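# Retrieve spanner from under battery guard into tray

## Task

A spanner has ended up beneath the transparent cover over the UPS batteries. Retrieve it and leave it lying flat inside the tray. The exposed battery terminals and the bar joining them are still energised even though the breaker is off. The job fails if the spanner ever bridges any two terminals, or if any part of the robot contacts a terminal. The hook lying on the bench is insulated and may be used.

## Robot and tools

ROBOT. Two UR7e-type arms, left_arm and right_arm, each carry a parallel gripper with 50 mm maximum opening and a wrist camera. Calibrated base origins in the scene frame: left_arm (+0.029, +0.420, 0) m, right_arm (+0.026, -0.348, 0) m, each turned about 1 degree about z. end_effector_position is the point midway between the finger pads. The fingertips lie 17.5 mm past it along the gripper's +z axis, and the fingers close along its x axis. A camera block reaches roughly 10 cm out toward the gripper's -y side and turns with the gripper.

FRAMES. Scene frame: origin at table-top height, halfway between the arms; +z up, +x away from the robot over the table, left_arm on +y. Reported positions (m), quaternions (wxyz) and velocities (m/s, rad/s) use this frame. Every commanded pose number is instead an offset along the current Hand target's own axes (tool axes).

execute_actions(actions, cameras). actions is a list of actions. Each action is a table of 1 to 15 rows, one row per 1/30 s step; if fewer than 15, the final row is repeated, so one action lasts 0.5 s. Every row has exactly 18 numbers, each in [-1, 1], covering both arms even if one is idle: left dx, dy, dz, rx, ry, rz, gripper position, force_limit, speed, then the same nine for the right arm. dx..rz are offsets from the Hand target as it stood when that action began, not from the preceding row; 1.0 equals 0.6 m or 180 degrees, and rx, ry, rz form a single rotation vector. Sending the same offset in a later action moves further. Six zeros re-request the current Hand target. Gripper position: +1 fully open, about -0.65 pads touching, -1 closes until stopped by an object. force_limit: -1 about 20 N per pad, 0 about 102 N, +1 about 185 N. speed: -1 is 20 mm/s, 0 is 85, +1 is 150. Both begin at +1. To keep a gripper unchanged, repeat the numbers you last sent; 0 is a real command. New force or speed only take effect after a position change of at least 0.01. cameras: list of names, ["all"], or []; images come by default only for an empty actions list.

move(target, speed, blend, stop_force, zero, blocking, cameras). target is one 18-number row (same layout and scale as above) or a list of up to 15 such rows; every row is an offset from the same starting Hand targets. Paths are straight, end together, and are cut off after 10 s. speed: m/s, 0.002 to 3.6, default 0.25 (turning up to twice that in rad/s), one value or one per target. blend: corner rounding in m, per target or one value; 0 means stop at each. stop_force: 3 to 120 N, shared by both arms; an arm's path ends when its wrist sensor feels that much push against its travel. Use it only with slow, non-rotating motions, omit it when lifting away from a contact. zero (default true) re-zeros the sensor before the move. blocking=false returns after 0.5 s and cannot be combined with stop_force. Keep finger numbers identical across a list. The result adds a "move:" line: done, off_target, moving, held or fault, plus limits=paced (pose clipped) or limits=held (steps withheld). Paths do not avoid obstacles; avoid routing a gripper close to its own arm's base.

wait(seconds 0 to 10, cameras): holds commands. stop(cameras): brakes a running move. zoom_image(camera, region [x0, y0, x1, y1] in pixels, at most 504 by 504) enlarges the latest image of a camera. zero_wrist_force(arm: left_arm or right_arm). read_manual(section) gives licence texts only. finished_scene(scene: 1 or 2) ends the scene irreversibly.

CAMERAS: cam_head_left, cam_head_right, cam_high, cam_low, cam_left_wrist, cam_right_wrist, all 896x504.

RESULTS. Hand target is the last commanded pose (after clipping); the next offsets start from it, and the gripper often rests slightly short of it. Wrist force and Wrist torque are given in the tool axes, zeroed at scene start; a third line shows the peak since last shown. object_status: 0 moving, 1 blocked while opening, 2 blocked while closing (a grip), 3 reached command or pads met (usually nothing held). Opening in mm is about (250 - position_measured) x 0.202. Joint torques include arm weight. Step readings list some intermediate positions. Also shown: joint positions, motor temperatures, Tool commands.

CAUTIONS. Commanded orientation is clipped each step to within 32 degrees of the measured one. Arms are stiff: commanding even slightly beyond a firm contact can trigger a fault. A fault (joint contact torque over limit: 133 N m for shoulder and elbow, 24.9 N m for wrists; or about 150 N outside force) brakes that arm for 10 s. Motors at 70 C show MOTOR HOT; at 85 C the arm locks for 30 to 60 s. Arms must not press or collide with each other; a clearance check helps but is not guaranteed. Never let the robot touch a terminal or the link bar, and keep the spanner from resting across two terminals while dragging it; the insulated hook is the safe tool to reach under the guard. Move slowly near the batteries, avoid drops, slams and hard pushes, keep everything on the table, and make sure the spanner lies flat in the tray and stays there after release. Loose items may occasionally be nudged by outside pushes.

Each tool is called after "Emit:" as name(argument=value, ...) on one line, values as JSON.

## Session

Emit:
execute_actions(actions=[])

Scene clock: 0.00 s.
left_arm: end_effector_position=(+0.2776, +0.8032, +0.1356) position_measured=3 object_status=3 end_effector_quat_wxyz=(+0.088, +0.719, +0.675, +0.139) | right_arm: end_effector_position=(+0.5751, -0.7381, +0.1614) position_measured=3 object_status=3 end_effector_quat_wxyz=(+0.305, -0.580, +0.727, -0.206)
Joint positions: left_arm=[0.794 -1.644 2.278 -2.477 -1.761 0.846] | right_arm=[2.573 -1.965 -1.916 -0.195 2.005 2.929]
Joint velocities: within noise
Joint torques (N m): no reading
Motor temperatures (°C): left_arm=[28 32 29 38 38 40] | right_arm=[36 30 28 37 36 34]
Wrist force (N): no reading
Wrist torque (N m): no reading
Wrist force, peak (N): no reading
Hand target: left_arm +0.2776, +0.8032, +0.1356; +0.088, +0.719, +0.675, +0.139 | right_arm +0.5751, -0.7381, +0.1614; +0.305, -0.580, +0.727, -0.206
Tool commands: left_gripper/position=+1.0 left_gripper/force_limit=+1.0 left_gripper/speed=+1.0 right_gripper/position=+1.0 right_gripper/force_limit=+1.0 right_gripper/speed=+1.0

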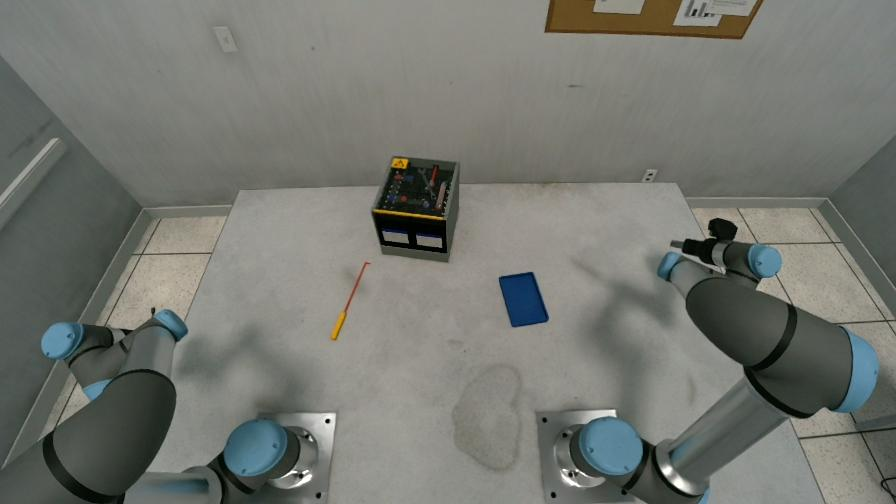

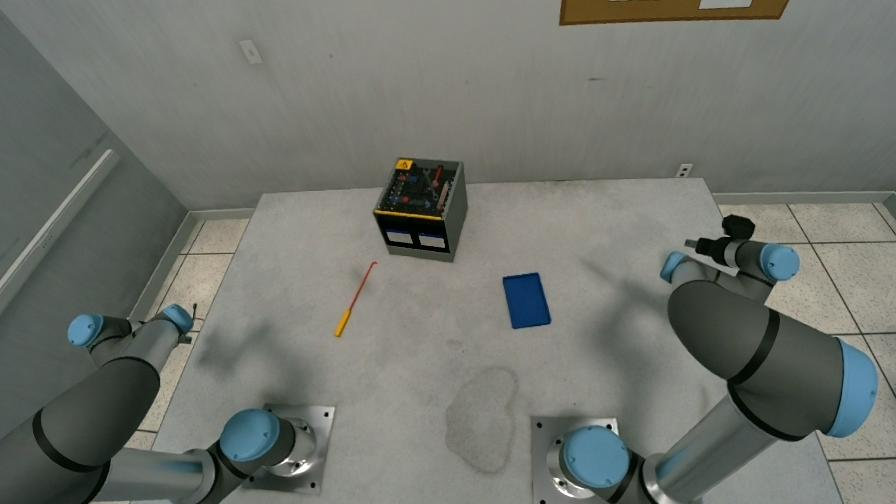

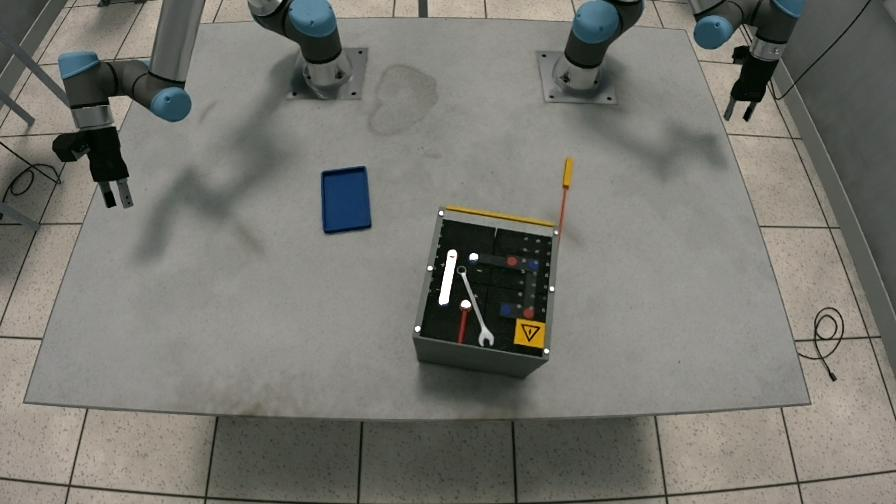

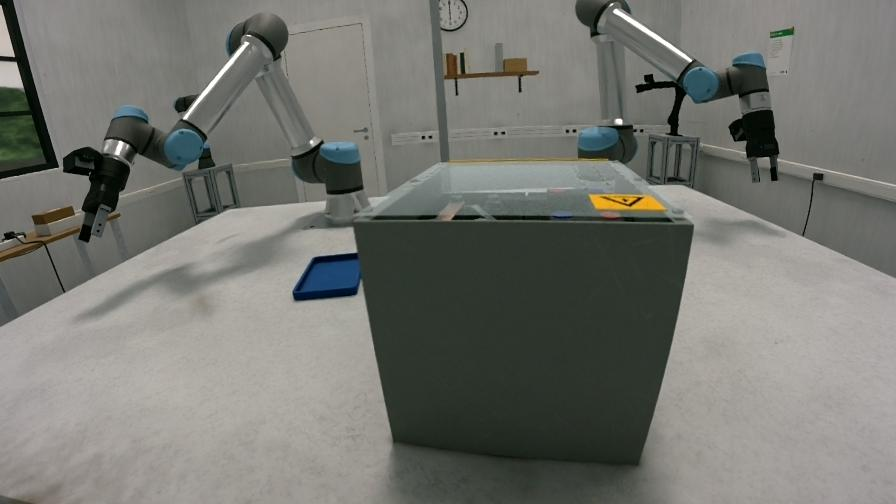

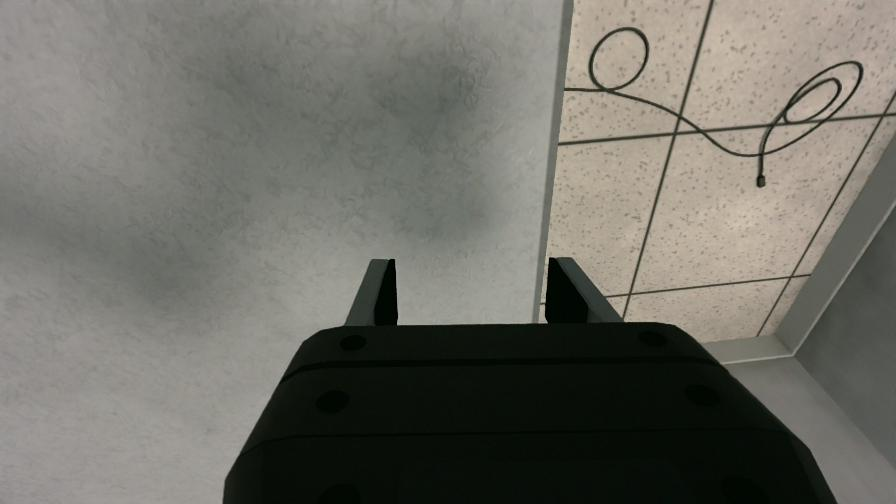

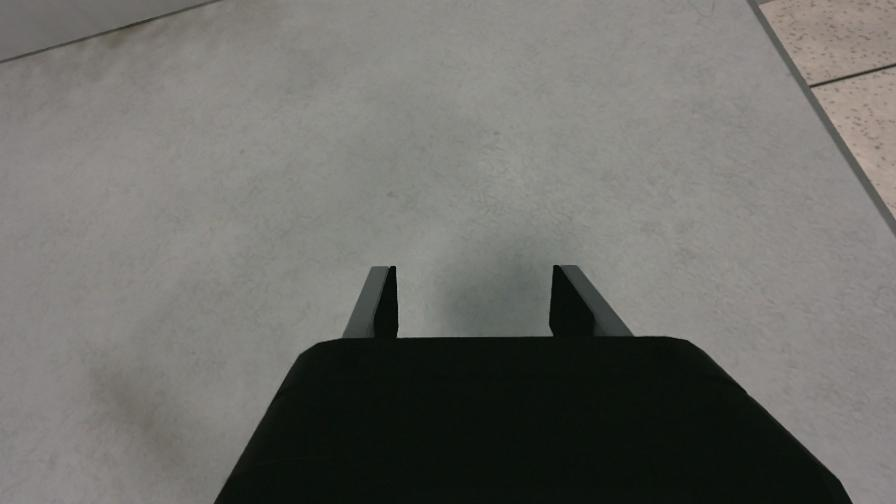

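Emit:
zoom_image(camera="cam_high", region=[405, 195, 565, 385])

Emit:
zoom_image(camera="cam_high", region=[425, 235, 505, 325])

Emit:
zoom_image(camera="cam_high", region=[535, 145, 595, 245])

Scaled by 2.653.

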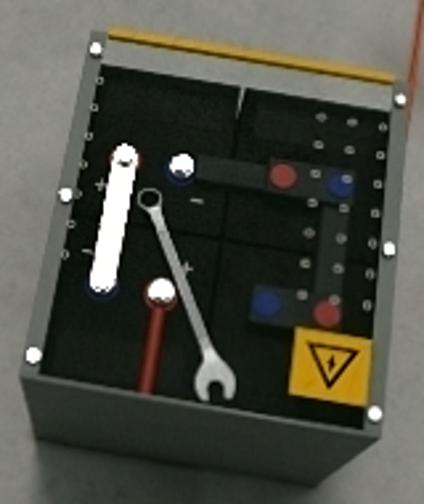

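Scaled by 5.600.

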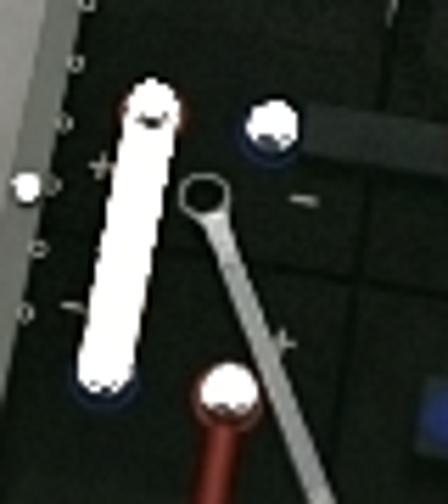

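Scaled by 5.040.

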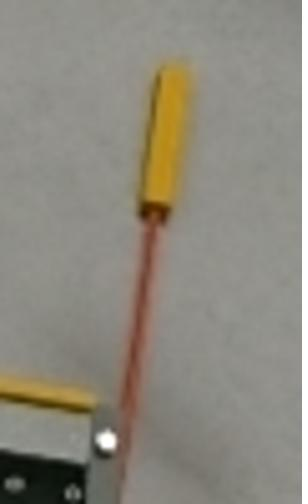

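Emit:
move(target=[[0,0,0,0,0,0,1,1,1,-0.5102,0.028,-0.3821,-0.2279,0.075,0.0088,1,1,1],[0,0,0,0,0,0,1,1,1,-0.9205,0.1212,-0.4422,-0.2279,0.075,0.0088,1,1,1]], speed=0.45, blend=[0.06,0])

Emit:
move(target=[[0,0,0,0,0,0,1,1,1,-0.8366,0.2594,0.3333,0,0,0,1,1,1]], speed=0.4, cameras=["cam_right_wrist","cam_high","cam_head_left"])

Scene clock: 8.27 s.
left_arm: end_effector_position=(+0.2776, +0.8032, +0.1356) position_measured=3 object_status=3 end_effector_quat_wxyz=(+0.088, +0.719, +0.675, +0.139) | right_arm: end_effector_position=(+0.4198, -0.2001, +0.4204) position_measured=3 object_status=3 end_effector_quat_wxyz=(+0.000, -0.612, +0.791, +0.000)
Joint positions: left_arm=[0.794 -1.644 2.278 -2.477 -1.761 0.846] | right_arm=[3.837 -1.381 -1.504 -1.827 1.571 4.076]
Joint torques (N m): left_arm=[-0.89 -18.2 -21.85 -3.71 -0.12 -0.12] | right_arm=[8.68 7.19 30.28 1.15 -2.34 2.01]
Wrist force (N): left_arm=[0.0 0.3 -0.2] | right_arm=[0.7 1.9 -1.0]
Wrist torque (N m): left_arm=[0.04 0.01 -0.01] | right_arm=[0.31 -0.20 -0.16]
Wrist force, peak (N): left_arm=[0.0 0.3 -0.6] | right_arm=[-2.2 3.9 -1.7]
Hand target: left_arm +0.2776, +0.8032, +0.1356; +0.088, +0.719, +0.675, +0.139 | right_arm +0.4198, -0.2000, +0.4204; +0.000, -0.612, +0.791, +0.000
Off the commanded pose: left_arm 0.000 m, 0 deg | right_arm 0.000 m, 0 deg.
move: done

Scene clock: 10.47 s.
left_arm: end_effector_position=(+0.2776, +0.8032, +0.1356) position_measured=3 object_status=3 end_effector_quat_wxyz=(+0.088, +0.719, +0.675, +0.139) | right_arm: end_effector_position=(+0.3946, +0.3249, +0.2206) position_measured=3 object_status=3 end_effector_quat_wxyz=(+0.000, -0.612, +0.791, +0.000)
Joint positions: left_arm=[0.794 -1.644 2.278 -2.477 -1.761 0.846] | right_arm=[4.399 -2.24 -0.942 -1.529 1.571 4.639]
Joint torques (N m): left_arm=[-0.85 -18.24 -22.38 -3.72 -0.15 -0.17] | right_arm=[8.59 45.42 31.55 1.2 2.32 2.03]
Wrist force (N): left_arm=[0.2 0.2 -0.3] | right_arm=[0.5 2.2 -1.3]
Wrist torque (N m): left_arm=[0.03 -0.03 0.00] | right_arm=[0.35 -0.16 -0.16]
Wrist force, peak (N): left_arm=[0.3 0.5 -0.3] | right_arm=[-1.6 3.8 0.5]
Hand target: left_arm +0.2776, +0.8032, +0.1356; +0.088, +0.719, +0.675, +0.139 | right_arm +0.3946, +0.3250, +0.2206; +0.000, -0.612, +0.791, +0.000
Off the commanded pose: left_arm 0.000 m, 0 deg | right_arm 0.000 m, 0 deg.
move: done
Images, in order (width x height): cam_head_left 896x504, cam_high 896x504, cam_right_wrist 896x504.

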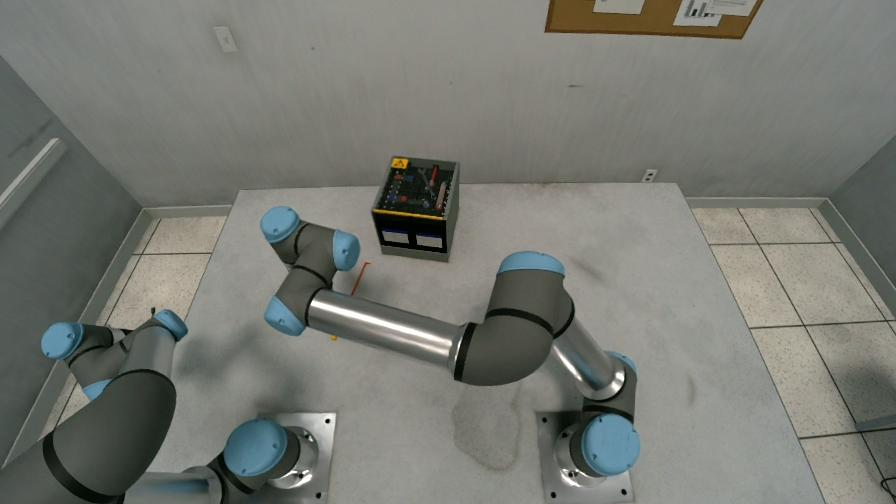

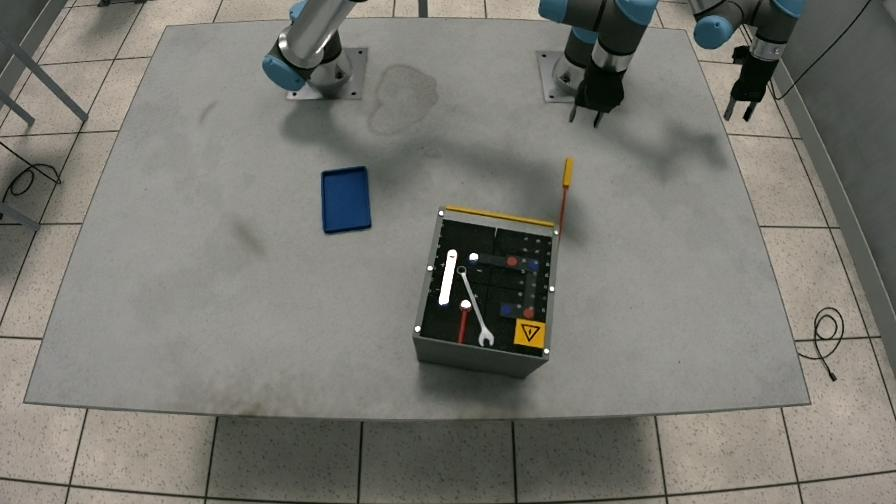

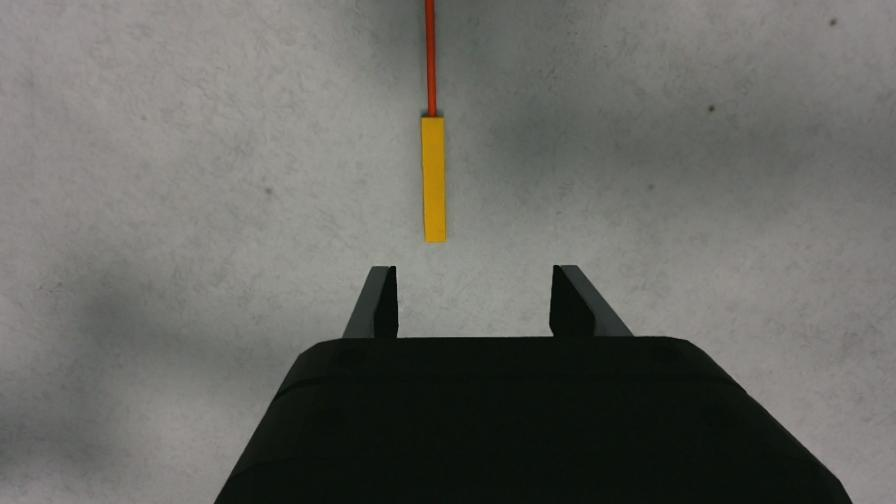

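Emit:
move(target=[[0,0,0,0,0,0,1,1,1,-0.0327,0.004,0.2927,0,0,-0.0056,1,1,1],[0,0,0,0,0,0,1,1,1,-0.0327,0.004,0.3335,0,0,-0.0056,1,1,1]], speed=[0.2,0.03], blend=[0.003,0], stop_force=5, cameras=["cam_right_wrist"])

Scene clock: 13.63 s.
left_arm: end_effector_position=(+0.2776, +0.8032, +0.1356) position_measured=3 object_status=3 end_effector_quat_wxyz=(+0.088, +0.719, +0.675, +0.139) | right_arm: end_effector_position=(+0.3972, +0.3446, +0.0205) position_measured=3 object_status=3 end_effector_quat_wxyz=(+0.000, -0.619, +0.785, +0.000)
Joint positions: left_arm=[0.794 -1.644 2.278 -2.477 -1.761 0.846] | right_arm=[4.404 -2.418 -1.157 -1.138 1.571 4.626]
Joint torques (N m): left_arm=[-0.78 -18.26 -22.32 -3.7 -0.28 -0.22] | right_arm=[3.21 49.23 15.4 4.76 -1.97 -1.97]
Wrist force (N): left_arm=[-0.2 0.4 -0.3] | right_arm=[0.8 2.3 -0.8]
Wrist torque (N m): left_arm=[0.06 0.03 0.00] | right_arm=[0.37 -0.21 -0.07]
Wrist force, peak (N): left_arm=[0.2 0.4 -0.6] | right_arm=[0.8 2.2 -3.1]
Hand target: left_arm +0.2776, +0.8032, +0.1356; +0.088, +0.719, +0.675, +0.139 | right_arm +0.3972, +0.3446, +0.0205; +0.000, -0.619, +0.785, +0.000
Off the commanded pose: left_arm 0.000 m, 0 deg | right_arm 0.000 m, 0 deg.
move: done
Images, in order (width x height): cam_right_wrist 896x504.

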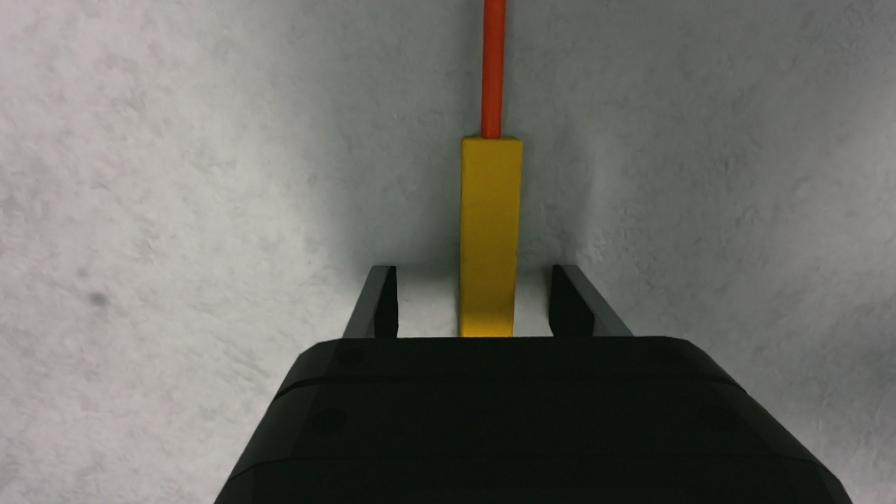

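Emit:
move(target=[[0,0,0,0,0,0,1,1,1,0.0058,0,0,0,0,0,1,1,1],[0,0,0,0,0,0,1,1,1,0.0058,0,0,0,0,0,-1,0.2,-0.5],[0,0,0,0,0,0,1,1,1,0.0058,0,-0.1658,0,0,0,-1,0.2,-0.5]], speed=[0.05,0.05,0.2], cameras=["cam_right_wrist"])

Scene clock: 17.97 s.
left_arm: end_effector_position=(+0.2776, +0.8032, +0.1356) position_measured=3 object_status=3 end_effector_quat_wxyz=(+0.088, +0.719, +0.675, +0.139) | right_arm: end_effector_position=(+0.3965, +0.3412, +0.1199) position_measured=177 object_status=2 end_effector_quat_wxyz=(+0.000, -0.619, +0.785, +0.000)
Joint positions: left_arm=[0.794 -1.644 2.278 -2.477 -1.761 0.846] | right_arm=[4.404 -2.322 -1.061 -1.328 1.571 4.626]
Joint torques (N m): left_arm=[-0.89 -18.72 -22.31 -3.73 -0.15 -0.22] | right_arm=[5.08 66.63 30.45 1.13 1.41 1.49]
Wrist force (N): left_arm=[0.0 0.3 -0.4] | right_arm=[0.6 2.3 -0.6]
Wrist torque (N m): left_arm=[0.04 0.01 0.00] | right_arm=[0.31 -0.17 -0.07]
Wrist force, peak (N): left_arm=[0.0 0.4 -0.6] | right_arm=[0.7 2.2 -2.7]
Hand target: left_arm +0.2776, +0.8032, +0.1356; +0.088, +0.719, +0.675, +0.139 | right_arm +0.3964, +0.3412, +0.1200; +0.000, -0.619, +0.785, +0.000
Off the commanded pose: left_arm 0.000 m, 0 deg | right_arm 0.000 m, 0 deg.
move: done
Images, in order (width x height): cam_right_wrist 896x504.

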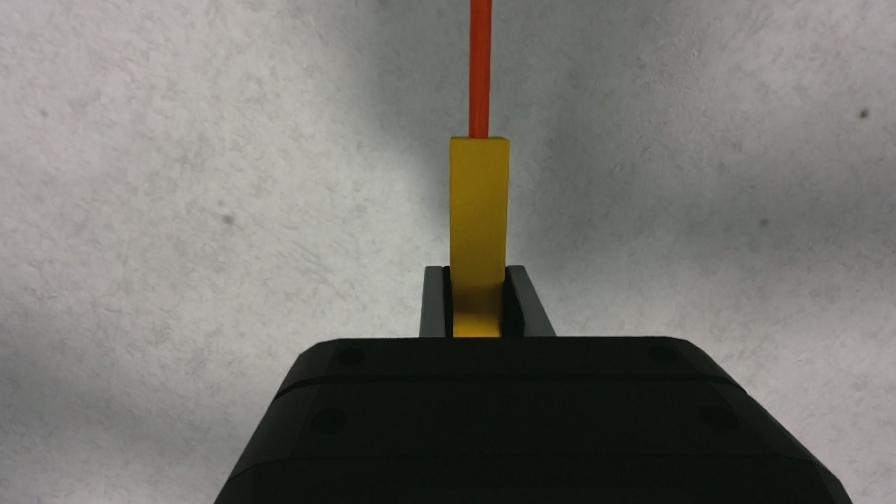

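Emit:
move(target=[[0,0,0,0,0,0,1,1,1,0,0,-0.3333,0,0,0,-1,0.2,-0.5],[0,0,0,0,0,0,1,1,1,0.3937,-0.075,-0.3,-0.0139,-0.4999,-0.0139,-1,0.2,-0.5]], speed=[0.3,0.45], blend=[0.03,0], cameras=["cam_high","cam_head_left","cam_low","cam_right_wrist"])

Emit:
zoom_image(camera="cam_high", region=[420, 140, 580, 330])

Scene clock: 21.43 s.
left_arm: end_effector_position=(+0.2776, +0.8032, +0.1356) position_measured=3 object_status=3 end_effector_quat_wxyz=(+0.088, +0.719, +0.675, +0.139) | right_arm: end_effector_position=(+0.3851, +0.1010, +0.2999) position_measured=177 object_status=2 end_effector_quat_wxyz=(+0.543, -0.453, +0.543, +0.453)
Joint positions: left_arm=[0.794 -1.644 2.278 -2.477 -1.761 0.846] | right_arm=[4.081 -1.982 -2.273 1.114 2.037 4.712]
Joint torques (N m): left_arm=[-0.16 -18.01 -21.68 -3.76 -0.11 -0.09] | right_arm=[-7.37 21.38 18.06 4.17 -2.33 1.81]
Wrist force (N): left_arm=[0.2 0.1 -0.5] | right_arm=[-3.2 1.3 1.1]
Wrist torque (N m): left_arm=[0.02 -0.03 0.00] | right_arm=[0.18 0.71 -0.07]
Wrist force, peak (N): left_arm=[-0.2 0.5 -0.5] | right_arm=[-0.4 3.2 -3.1]
Hand target: left_arm +0.2776, +0.8032, +0.1356; +0.088, +0.719, +0.675, +0.139 | right_arm +0.3851, +0.1010, +0.2999; +0.543, -0.453, +0.543, +0.453
Off the commanded pose: left_arm 0.000 m, 0 deg | right_arm 0.000 m, 0 deg.
move: done
Images, in order (width x height): cam_head_left 896x504, cam_high 896x504, cam_low 896x504, cam_right_wrist 896x504.

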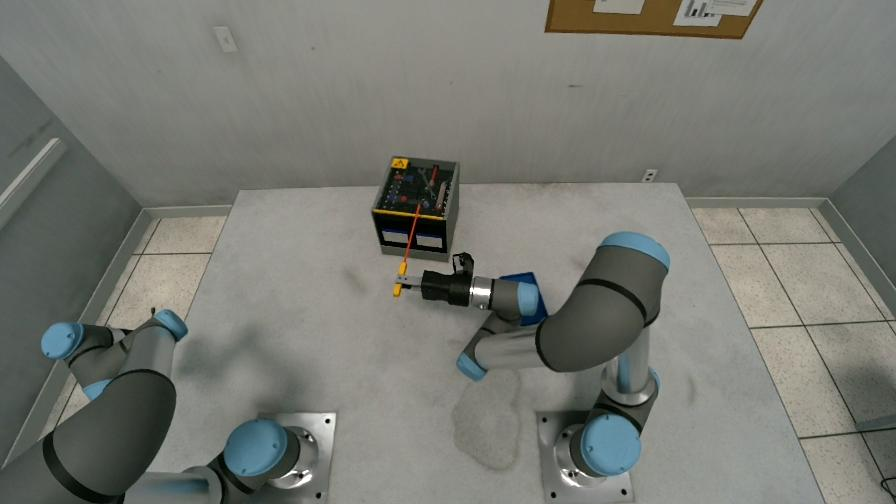

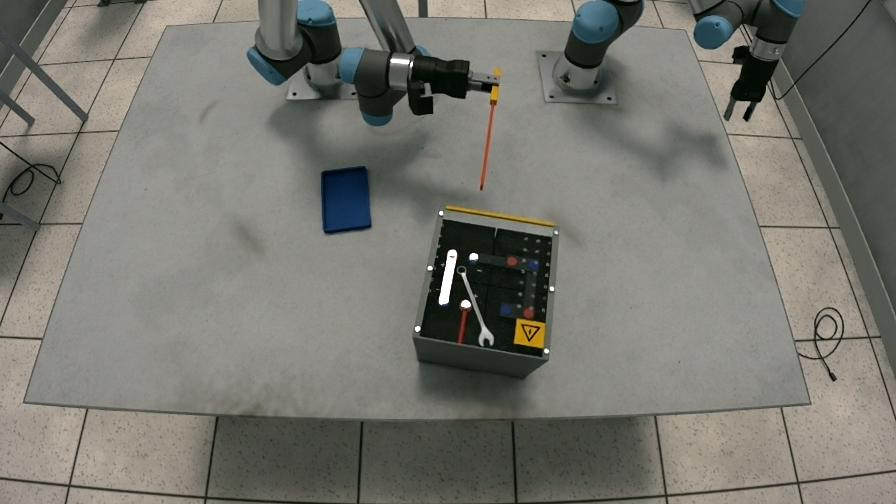

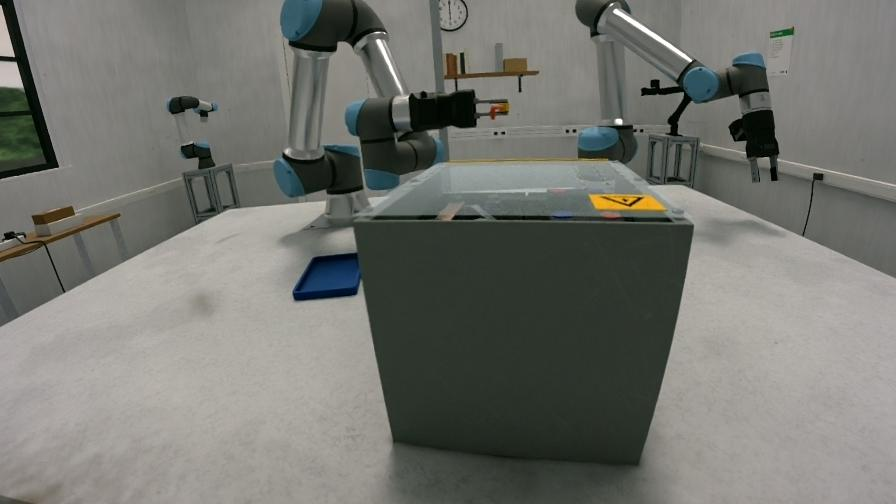

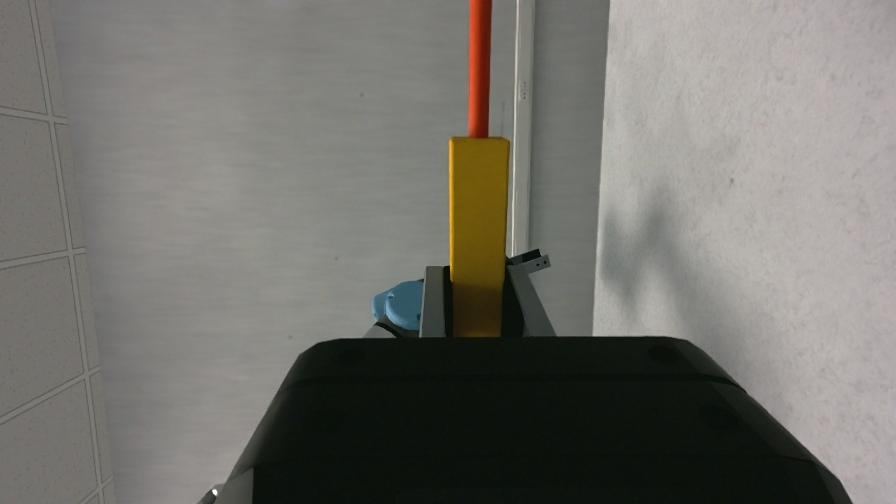

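Scaled by 2.653.

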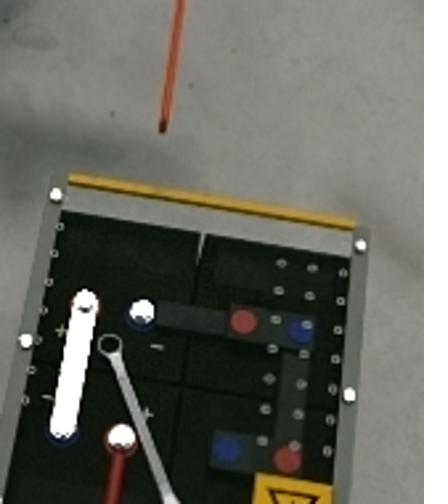

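Emit:
move(target=[[0,0,0,0,0,0,1,1,1,0,0.1,0,0,0,0,-1,0.2,-0.5],[0,0,0,0,0,0,1,1,1,0.1333,0.1,0,0,0,0,-1,0.2,-0.5]], speed=0.25, blend=[0.03,0], cameras=["cam_high","cam_low"])

Emit:
zoom_image(camera="cam_high", region=[440, 160, 540, 280])

Scene clock: 23.63 s.
left_arm: end_effector_position=(+0.2776, +0.8032, +0.1356) position_measured=3 object_status=3 end_effector_quat_wxyz=(+0.088, +0.719, +0.675, +0.139) | right_arm: end_effector_position=(+0.3261, +0.1117, +0.2200) position_measured=177 object_status=2 end_effector_quat_wxyz=(+0.543, -0.453, +0.543, +0.453)
Joint positions: left_arm=[0.794 -1.644 2.278 -2.477 -1.761 0.846] | right_arm=[4.255 -2.188 -2.393 1.44 1.862 4.712]
Joint torques (N m): left_arm=[0.13 -18.58 -22.49 -3.77 -0.08 -0.21] | right_arm=[8.12 23.17 10.75 4.24 -2.22 1.97]
Wrist force (N): left_arm=[0.0 0.2 -0.3] | right_arm=[-3.0 1.4 1.0]
Wrist torque (N m): left_arm=[0.03 0.00 0.00] | right_arm=[0.21 0.68 -0.08]
Wrist force, peak (N): left_arm=[-0.1 0.6 -0.1] | right_arm=[-4.8 3.2 1.1]
Hand target: left_arm +0.2776, +0.8032, +0.1356; +0.088, +0.719, +0.675, +0.139 | right_arm +0.3261, +0.1117, +0.2199; +0.543, -0.453, +0.543, +0.453
Off the commanded pose: left_arm 0.000 m, 0 deg | right_arm 0.000 m, 0 deg.
move: done
Images, in order (width x height): cam_high 896x504, cam_low 896x504.

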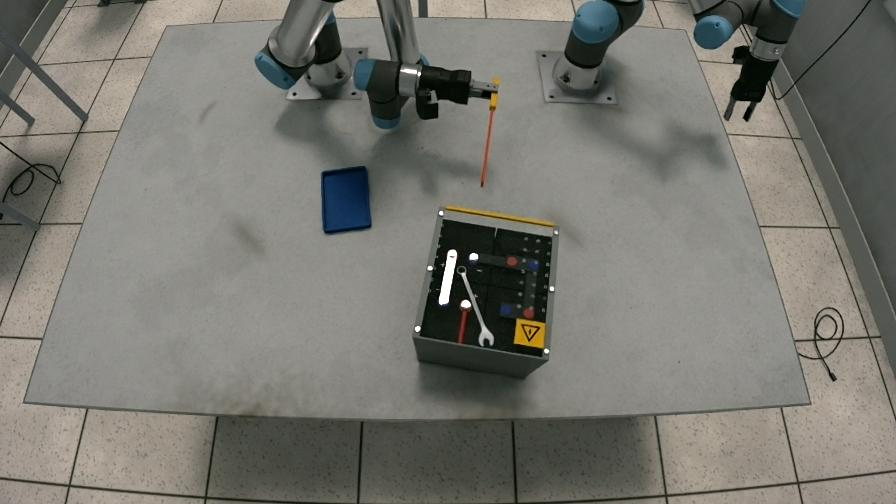

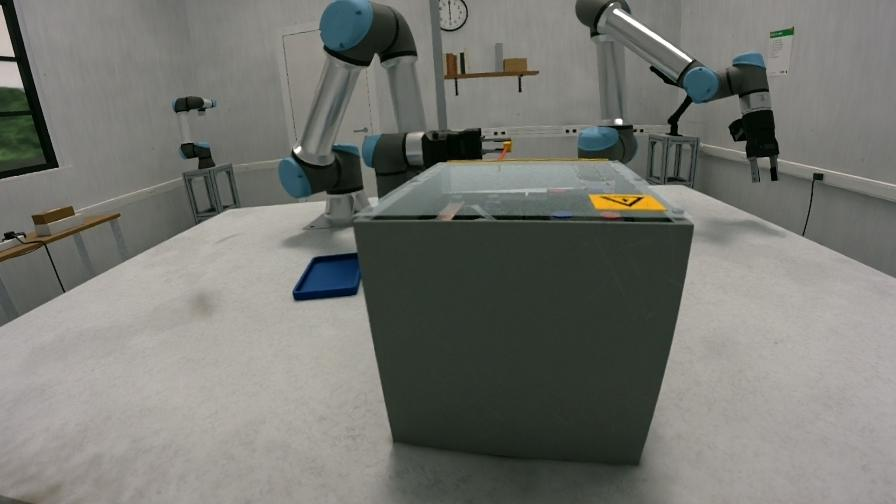

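Scaled by 4.200.

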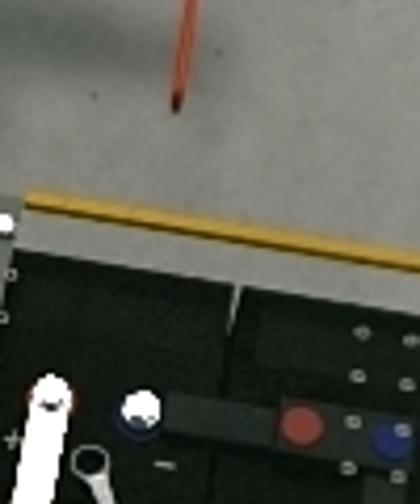

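Emit:
zoom_image(camera="cam_low", region=[430, 130, 590, 230])

Scaled by 3.150.

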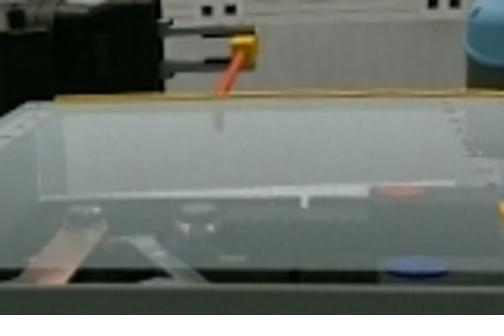

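Emit:
move(target=[[0,0,0,0,0,0,1,1,1,0.0133,-0.075,-0.02,0,0,0,-1,0.2,-0.5]], speed=0.15, cameras=["cam_high","cam_low"])

Emit:
zoom_image(camera="cam_high", region=[440, 180, 520, 280])

Emit:
zoom_image(camera="cam_low", region=[430, 140, 560, 220])

Scene clock: 25.57 s.
left_arm: end_effector_position=(+0.2776, +0.8032, +0.1356) position_measured=3 object_status=3 end_effector_quat_wxyz=(+0.088, +0.719, +0.675, +0.139) | right_arm: end_effector_position=(+0.3682, +0.0919, +0.2120) position_measured=177 object_status=2 end_effector_quat_wxyz=(+0.543, -0.453, +0.543, +0.453)
Joint positions: left_arm=[0.794 -1.644 2.278 -2.477 -1.761 0.846] | right_arm=[4.105 -2.227 -2.324 1.41 2.012 4.712]
Joint torques (N m): left_arm=[-0.27 -18.24 -22.39 -3.78 -0.09 -0.25] | right_arm=[-6.98 25.22 12.06 0.45 2.34 1.89]
Wrist force (N): left_arm=[0.1 0.1 -0.1] | right_arm=[-3.2 1.2 0.8]
Wrist torque (N m): left_arm=[0.02 -0.01 -0.01] | right_arm=[0.17 0.69 -0.08]
Wrist force, peak (N): left_arm=[0.1 0.6 -0.2] | right_arm=[-3.5 3.0 1.4]
Hand target: left_arm +0.2776, +0.8032, +0.1356; +0.088, +0.719, +0.675, +0.139 | right_arm +0.3682, +0.0919, +0.2120; +0.543, -0.453, +0.543, +0.453
Off the commanded pose: left_arm 0.000 m, 0 deg | right_arm 0.000 m, 0 deg.
move: done
Images, in order (width x height): cam_high 896x504, cam_low 896x504.

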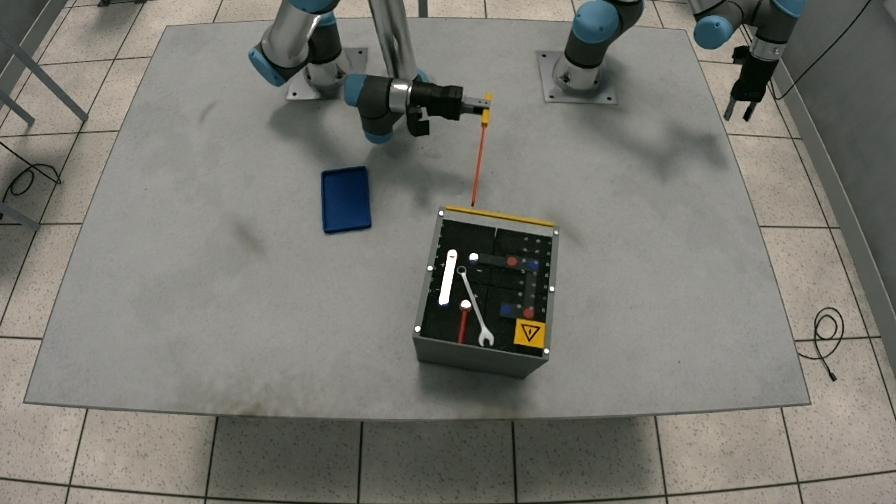

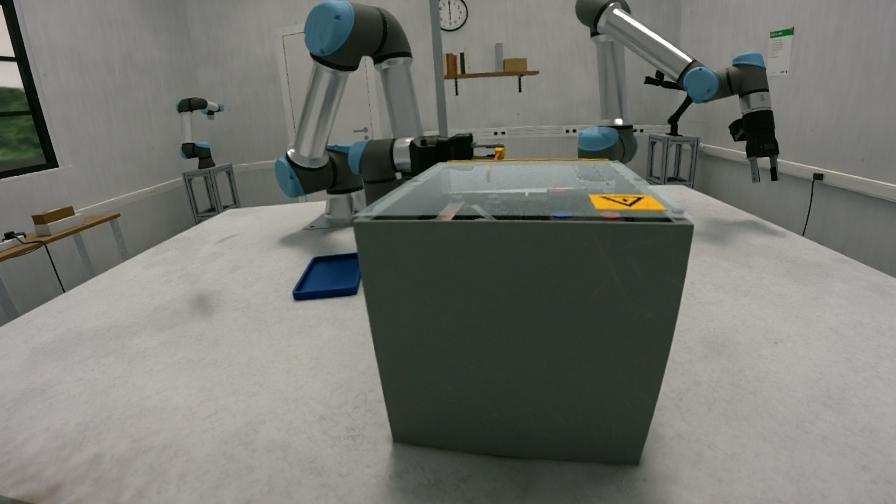

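Scaled by 5.040.

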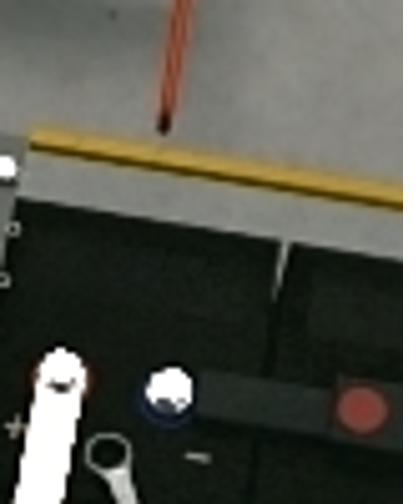

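Scaled by 3.877.

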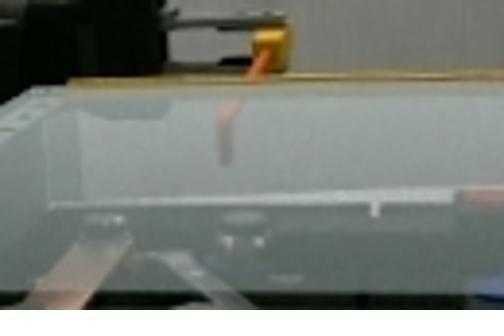

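Emit:
move(target=[[0,0,0,0,0,0,1,1,1,0,-0.05,-0.0042,0,0,0,-1,0.2,-0.5],[0,0,0,0,0,0,1,1,1,0,-0.12,-0.0042,0,0,0,-1,0.2,-0.5]], speed=[0.05,0.08], blend=[0.005,0], stop_force=5, cameras=["cam_high","cam_low"])

Emit:
zoom_image(camera="cam_high", region=[440, 180, 520, 280])

Emit:
zoom_image(camera="cam_low", region=[430, 140, 560, 220])

Scene clock: 27.97 s.
left_arm: end_effector_position=(+0.2776, +0.8032, +0.1356) position_measured=3 object_status=3 end_effector_quat_wxyz=(+0.088, +0.719, +0.675, +0.139) | right_arm: end_effector_position=(+0.4386, +0.0765, +0.2120) position_measured=177 object_status=2 end_effector_quat_wxyz=(+0.543, -0.453, +0.543, +0.453)
Joint positions: left_arm=[0.794 -1.644 2.278 -2.477 -1.761 0.846] | right_arm=[3.925 -2.266 -2.166 1.29 2.192 4.713]
Joint torques (N m): left_arm=[-0.38 -18.49 -22 -3.77 -0.11 -0.28] | right_arm=[-7.3 28.93 13.38 0.14 2.36 -1.96]
Wrist force (N): left_arm=[-0.2 0.3 -0.1] | right_arm=[-3.4 1.5 1.1]
Wrist torque (N m): left_arm=[0.04 0.03 0.00] | right_arm=[0.22 0.75 -0.07]
Wrist force, peak (N): left_arm=[0.2 0.3 -0.6] | right_arm=[-3.5 1.5 1.0]
Hand target: left_arm +0.2776, +0.8032, +0.1356; +0.088, +0.719, +0.675, +0.139 | right_arm +0.4386, +0.0765, +0.2120; +0.543, -0.453, +0.543, +0.453
Off the commanded pose: left_arm 0.000 m, 0 deg | right_arm 0.000 m, 0 deg.
move: done
Images, in order (width x height): cam_high 896x504, cam_low 896x504.

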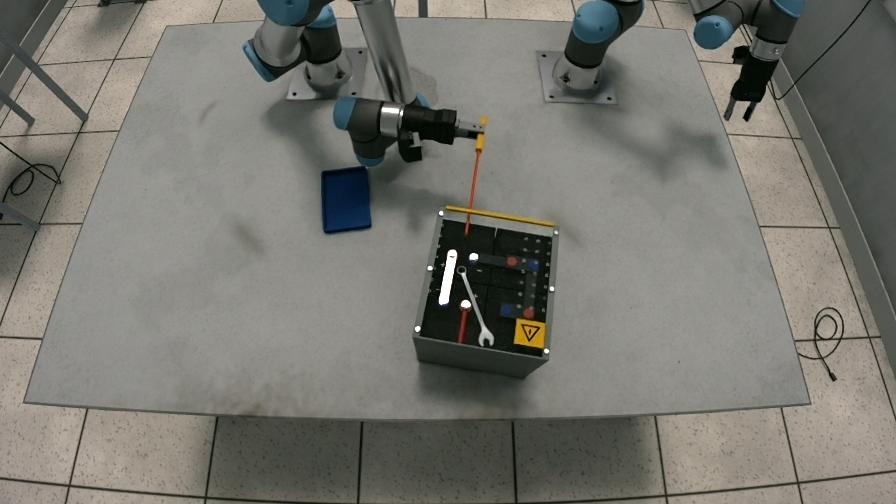

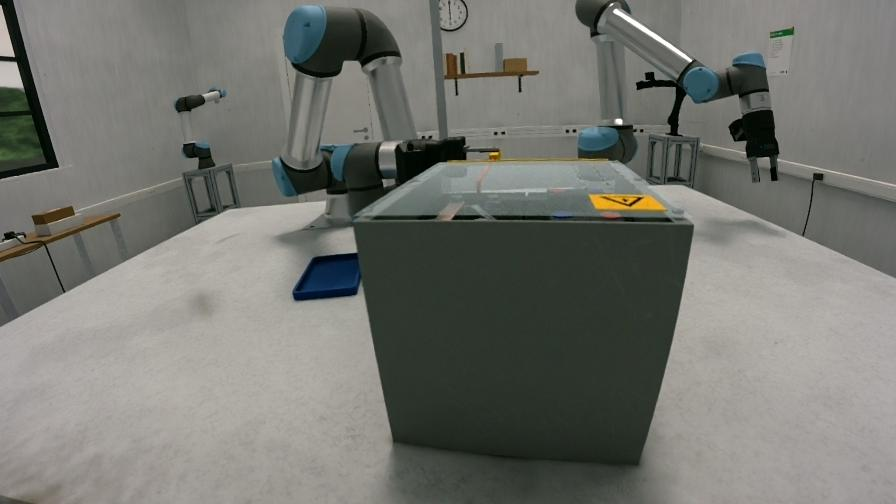

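Scaled by 5.040.

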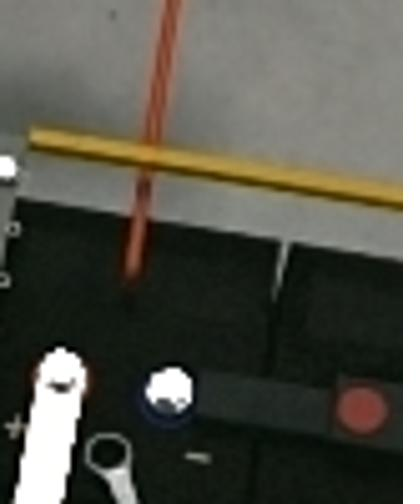

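Scaled by 3.877.

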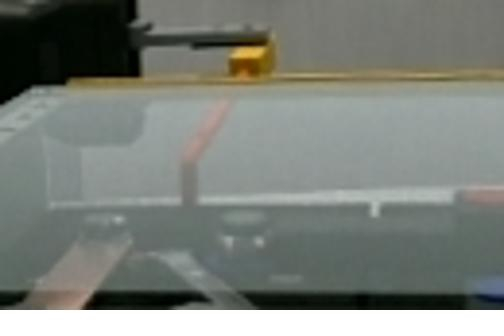

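Emit:
move(target=[[0,0,0,0,0,0,1,1,1,-0.02,0,0,0,0,0,-1,0.2,-0.5]], speed=0.01, stop_force=3)

Scene clock: 30.23 s.
left_arm: end_effector_position=(+0.2776, +0.8032, +0.1356) position_measured=3 object_status=3 end_effector_quat_wxyz=(+0.088, +0.719, +0.675, +0.139) | right_arm: end_effector_position=(+0.4386, +0.0765, +0.2240) position_measured=177 object_status=2 end_effector_quat_wxyz=(+0.543, -0.453, +0.543, +0.453)
Joint positions: left_arm=[0.794 -1.644 2.278 -2.477 -1.761 0.846] | right_arm=[3.925 -2.233 -2.169 1.261 2.192 4.713]
Joint torques (N m): left_arm=[-0.48 -17.93 -22.29 -3.8 -0.03 -0.14] | right_arm=[-7.59 49.01 1.99 0.84 2.26 0.32]
Wrist force (N): left_arm=[0.0 0.1 -0.4] | right_arm=[-1.5 2.4 0.9]
Wrist torque (N m): left_arm=[0.01 0.00 -0.01] | right_arm=[0.22 0.76 0.35]
Wrist force, peak (N): left_arm=[0.0 0.4 -0.6] | right_arm=[-3.6 1.5 0.8]
Hand target: left_arm +0.2776, +0.8032, +0.1356; +0.088, +0.719, +0.675, +0.139 | right_arm +0.4386, +0.0765, +0.2240; +0.543, -0.453, +0.543, +0.453
Off the commanded pose: left_arm 0.000 m, 0 deg | right_arm 0.000 m, 0 deg.
move: done

Emit:
move(target=[[0,0,0,0,0,0,1,1,1,0.0012,-0.005,0,0,0,0,-1,0.2,-0.5],[0,0,0,0,0,0,1,1,1,0.0012,-0.09,0,0,0,0,-1,0.2,-0.5]], speed=[0.02,0.06], blend=[0.001,0], stop_force=5, cameras=["cam_high","cam_low"])

Emit:
zoom_image(camera="cam_high", region=[440, 220, 500, 290])

Emit:
zoom_image(camera="cam_low", region=[430, 140, 560, 220])

Scene clock: 32.70 s.
left_arm: end_effector_position=(+0.2776, +0.8032, +0.1356) position_measured=3 object_status=3 end_effector_quat_wxyz=(+0.088, +0.719, +0.675, +0.139) | right_arm: end_effector_position=(+0.4918, +0.0669, +0.2233) position_measured=177 object_status=2 end_effector_quat_wxyz=(+0.543, -0.453, +0.543, +0.453)
Joint positions: left_arm=[0.794 -1.644 2.278 -2.477 -1.761 0.846] | right_arm=[3.821 -2.28 -2.035 1.174 2.297 4.713]
Joint torques (N m): left_arm=[-0.33 -18.08 -22.65 -3.81 -0.14 -0.14] | right_arm=[-7.05 31.75 16.56 0.04 2.42 -1.82]
Wrist force (N): left_arm=[-0.1 0.1 -0.3] | right_arm=[-3.3 1.5 1.1]
Wrist torque (N m): left_arm=[0.03 0.03 -0.01] | right_arm=[0.21 0.73 -0.06]
Wrist force, peak (N): left_arm=[-0.2 0.3 -0.5] | right_arm=[-3.3 2.2 1.1]
Hand target: left_arm +0.2776, +0.8032, +0.1356; +0.088, +0.719, +0.675, +0.139 | right_arm +0.4918, +0.0669, +0.2233; +0.543, -0.453, +0.543, +0.453
Off the commanded pose: left_arm 0.000 m, 0 deg | right_arm 0.000 m, 0 deg.
move: done
Images, in order (width x height): cam_high 896x504, cam_low 896x504.

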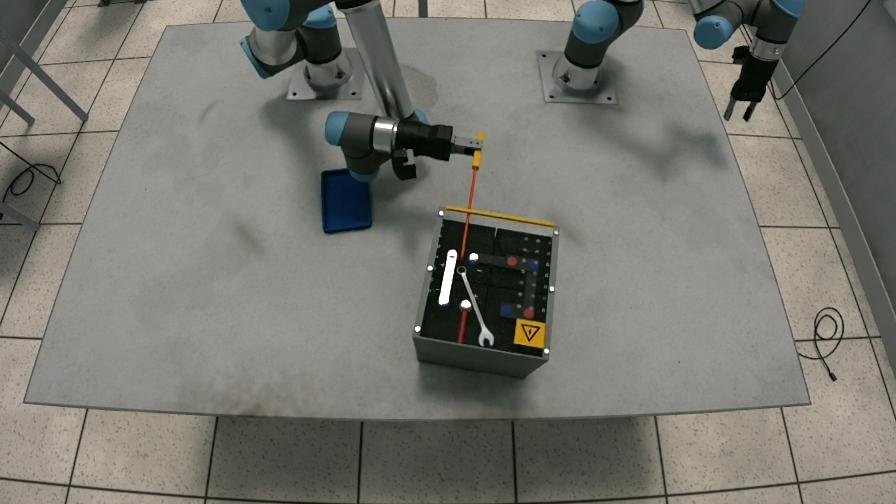

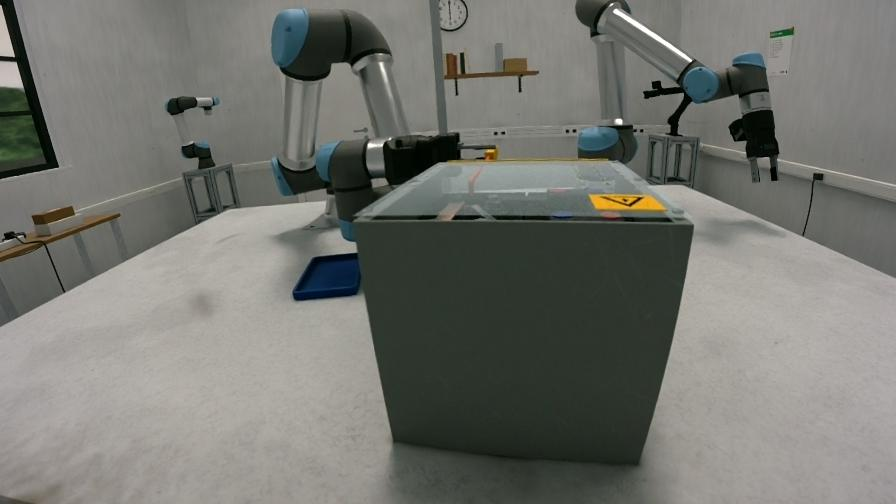

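Scaled by 7.200.

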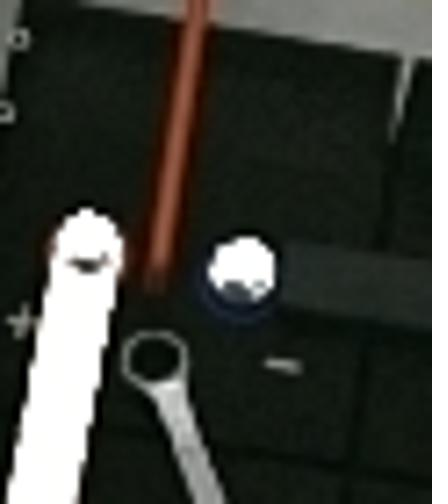

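Scaled by 3.877.

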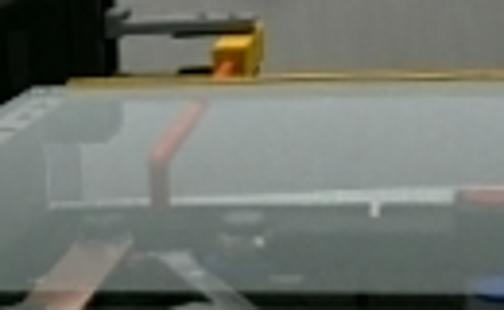

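Emit:
zoom_image(camera="cam_high", region=[448, 246, 478, 281])

Scaled by 14.400.

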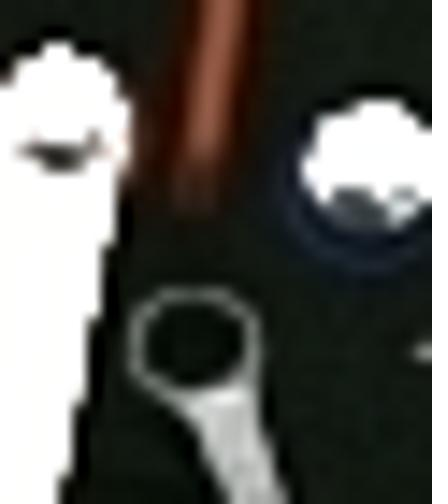

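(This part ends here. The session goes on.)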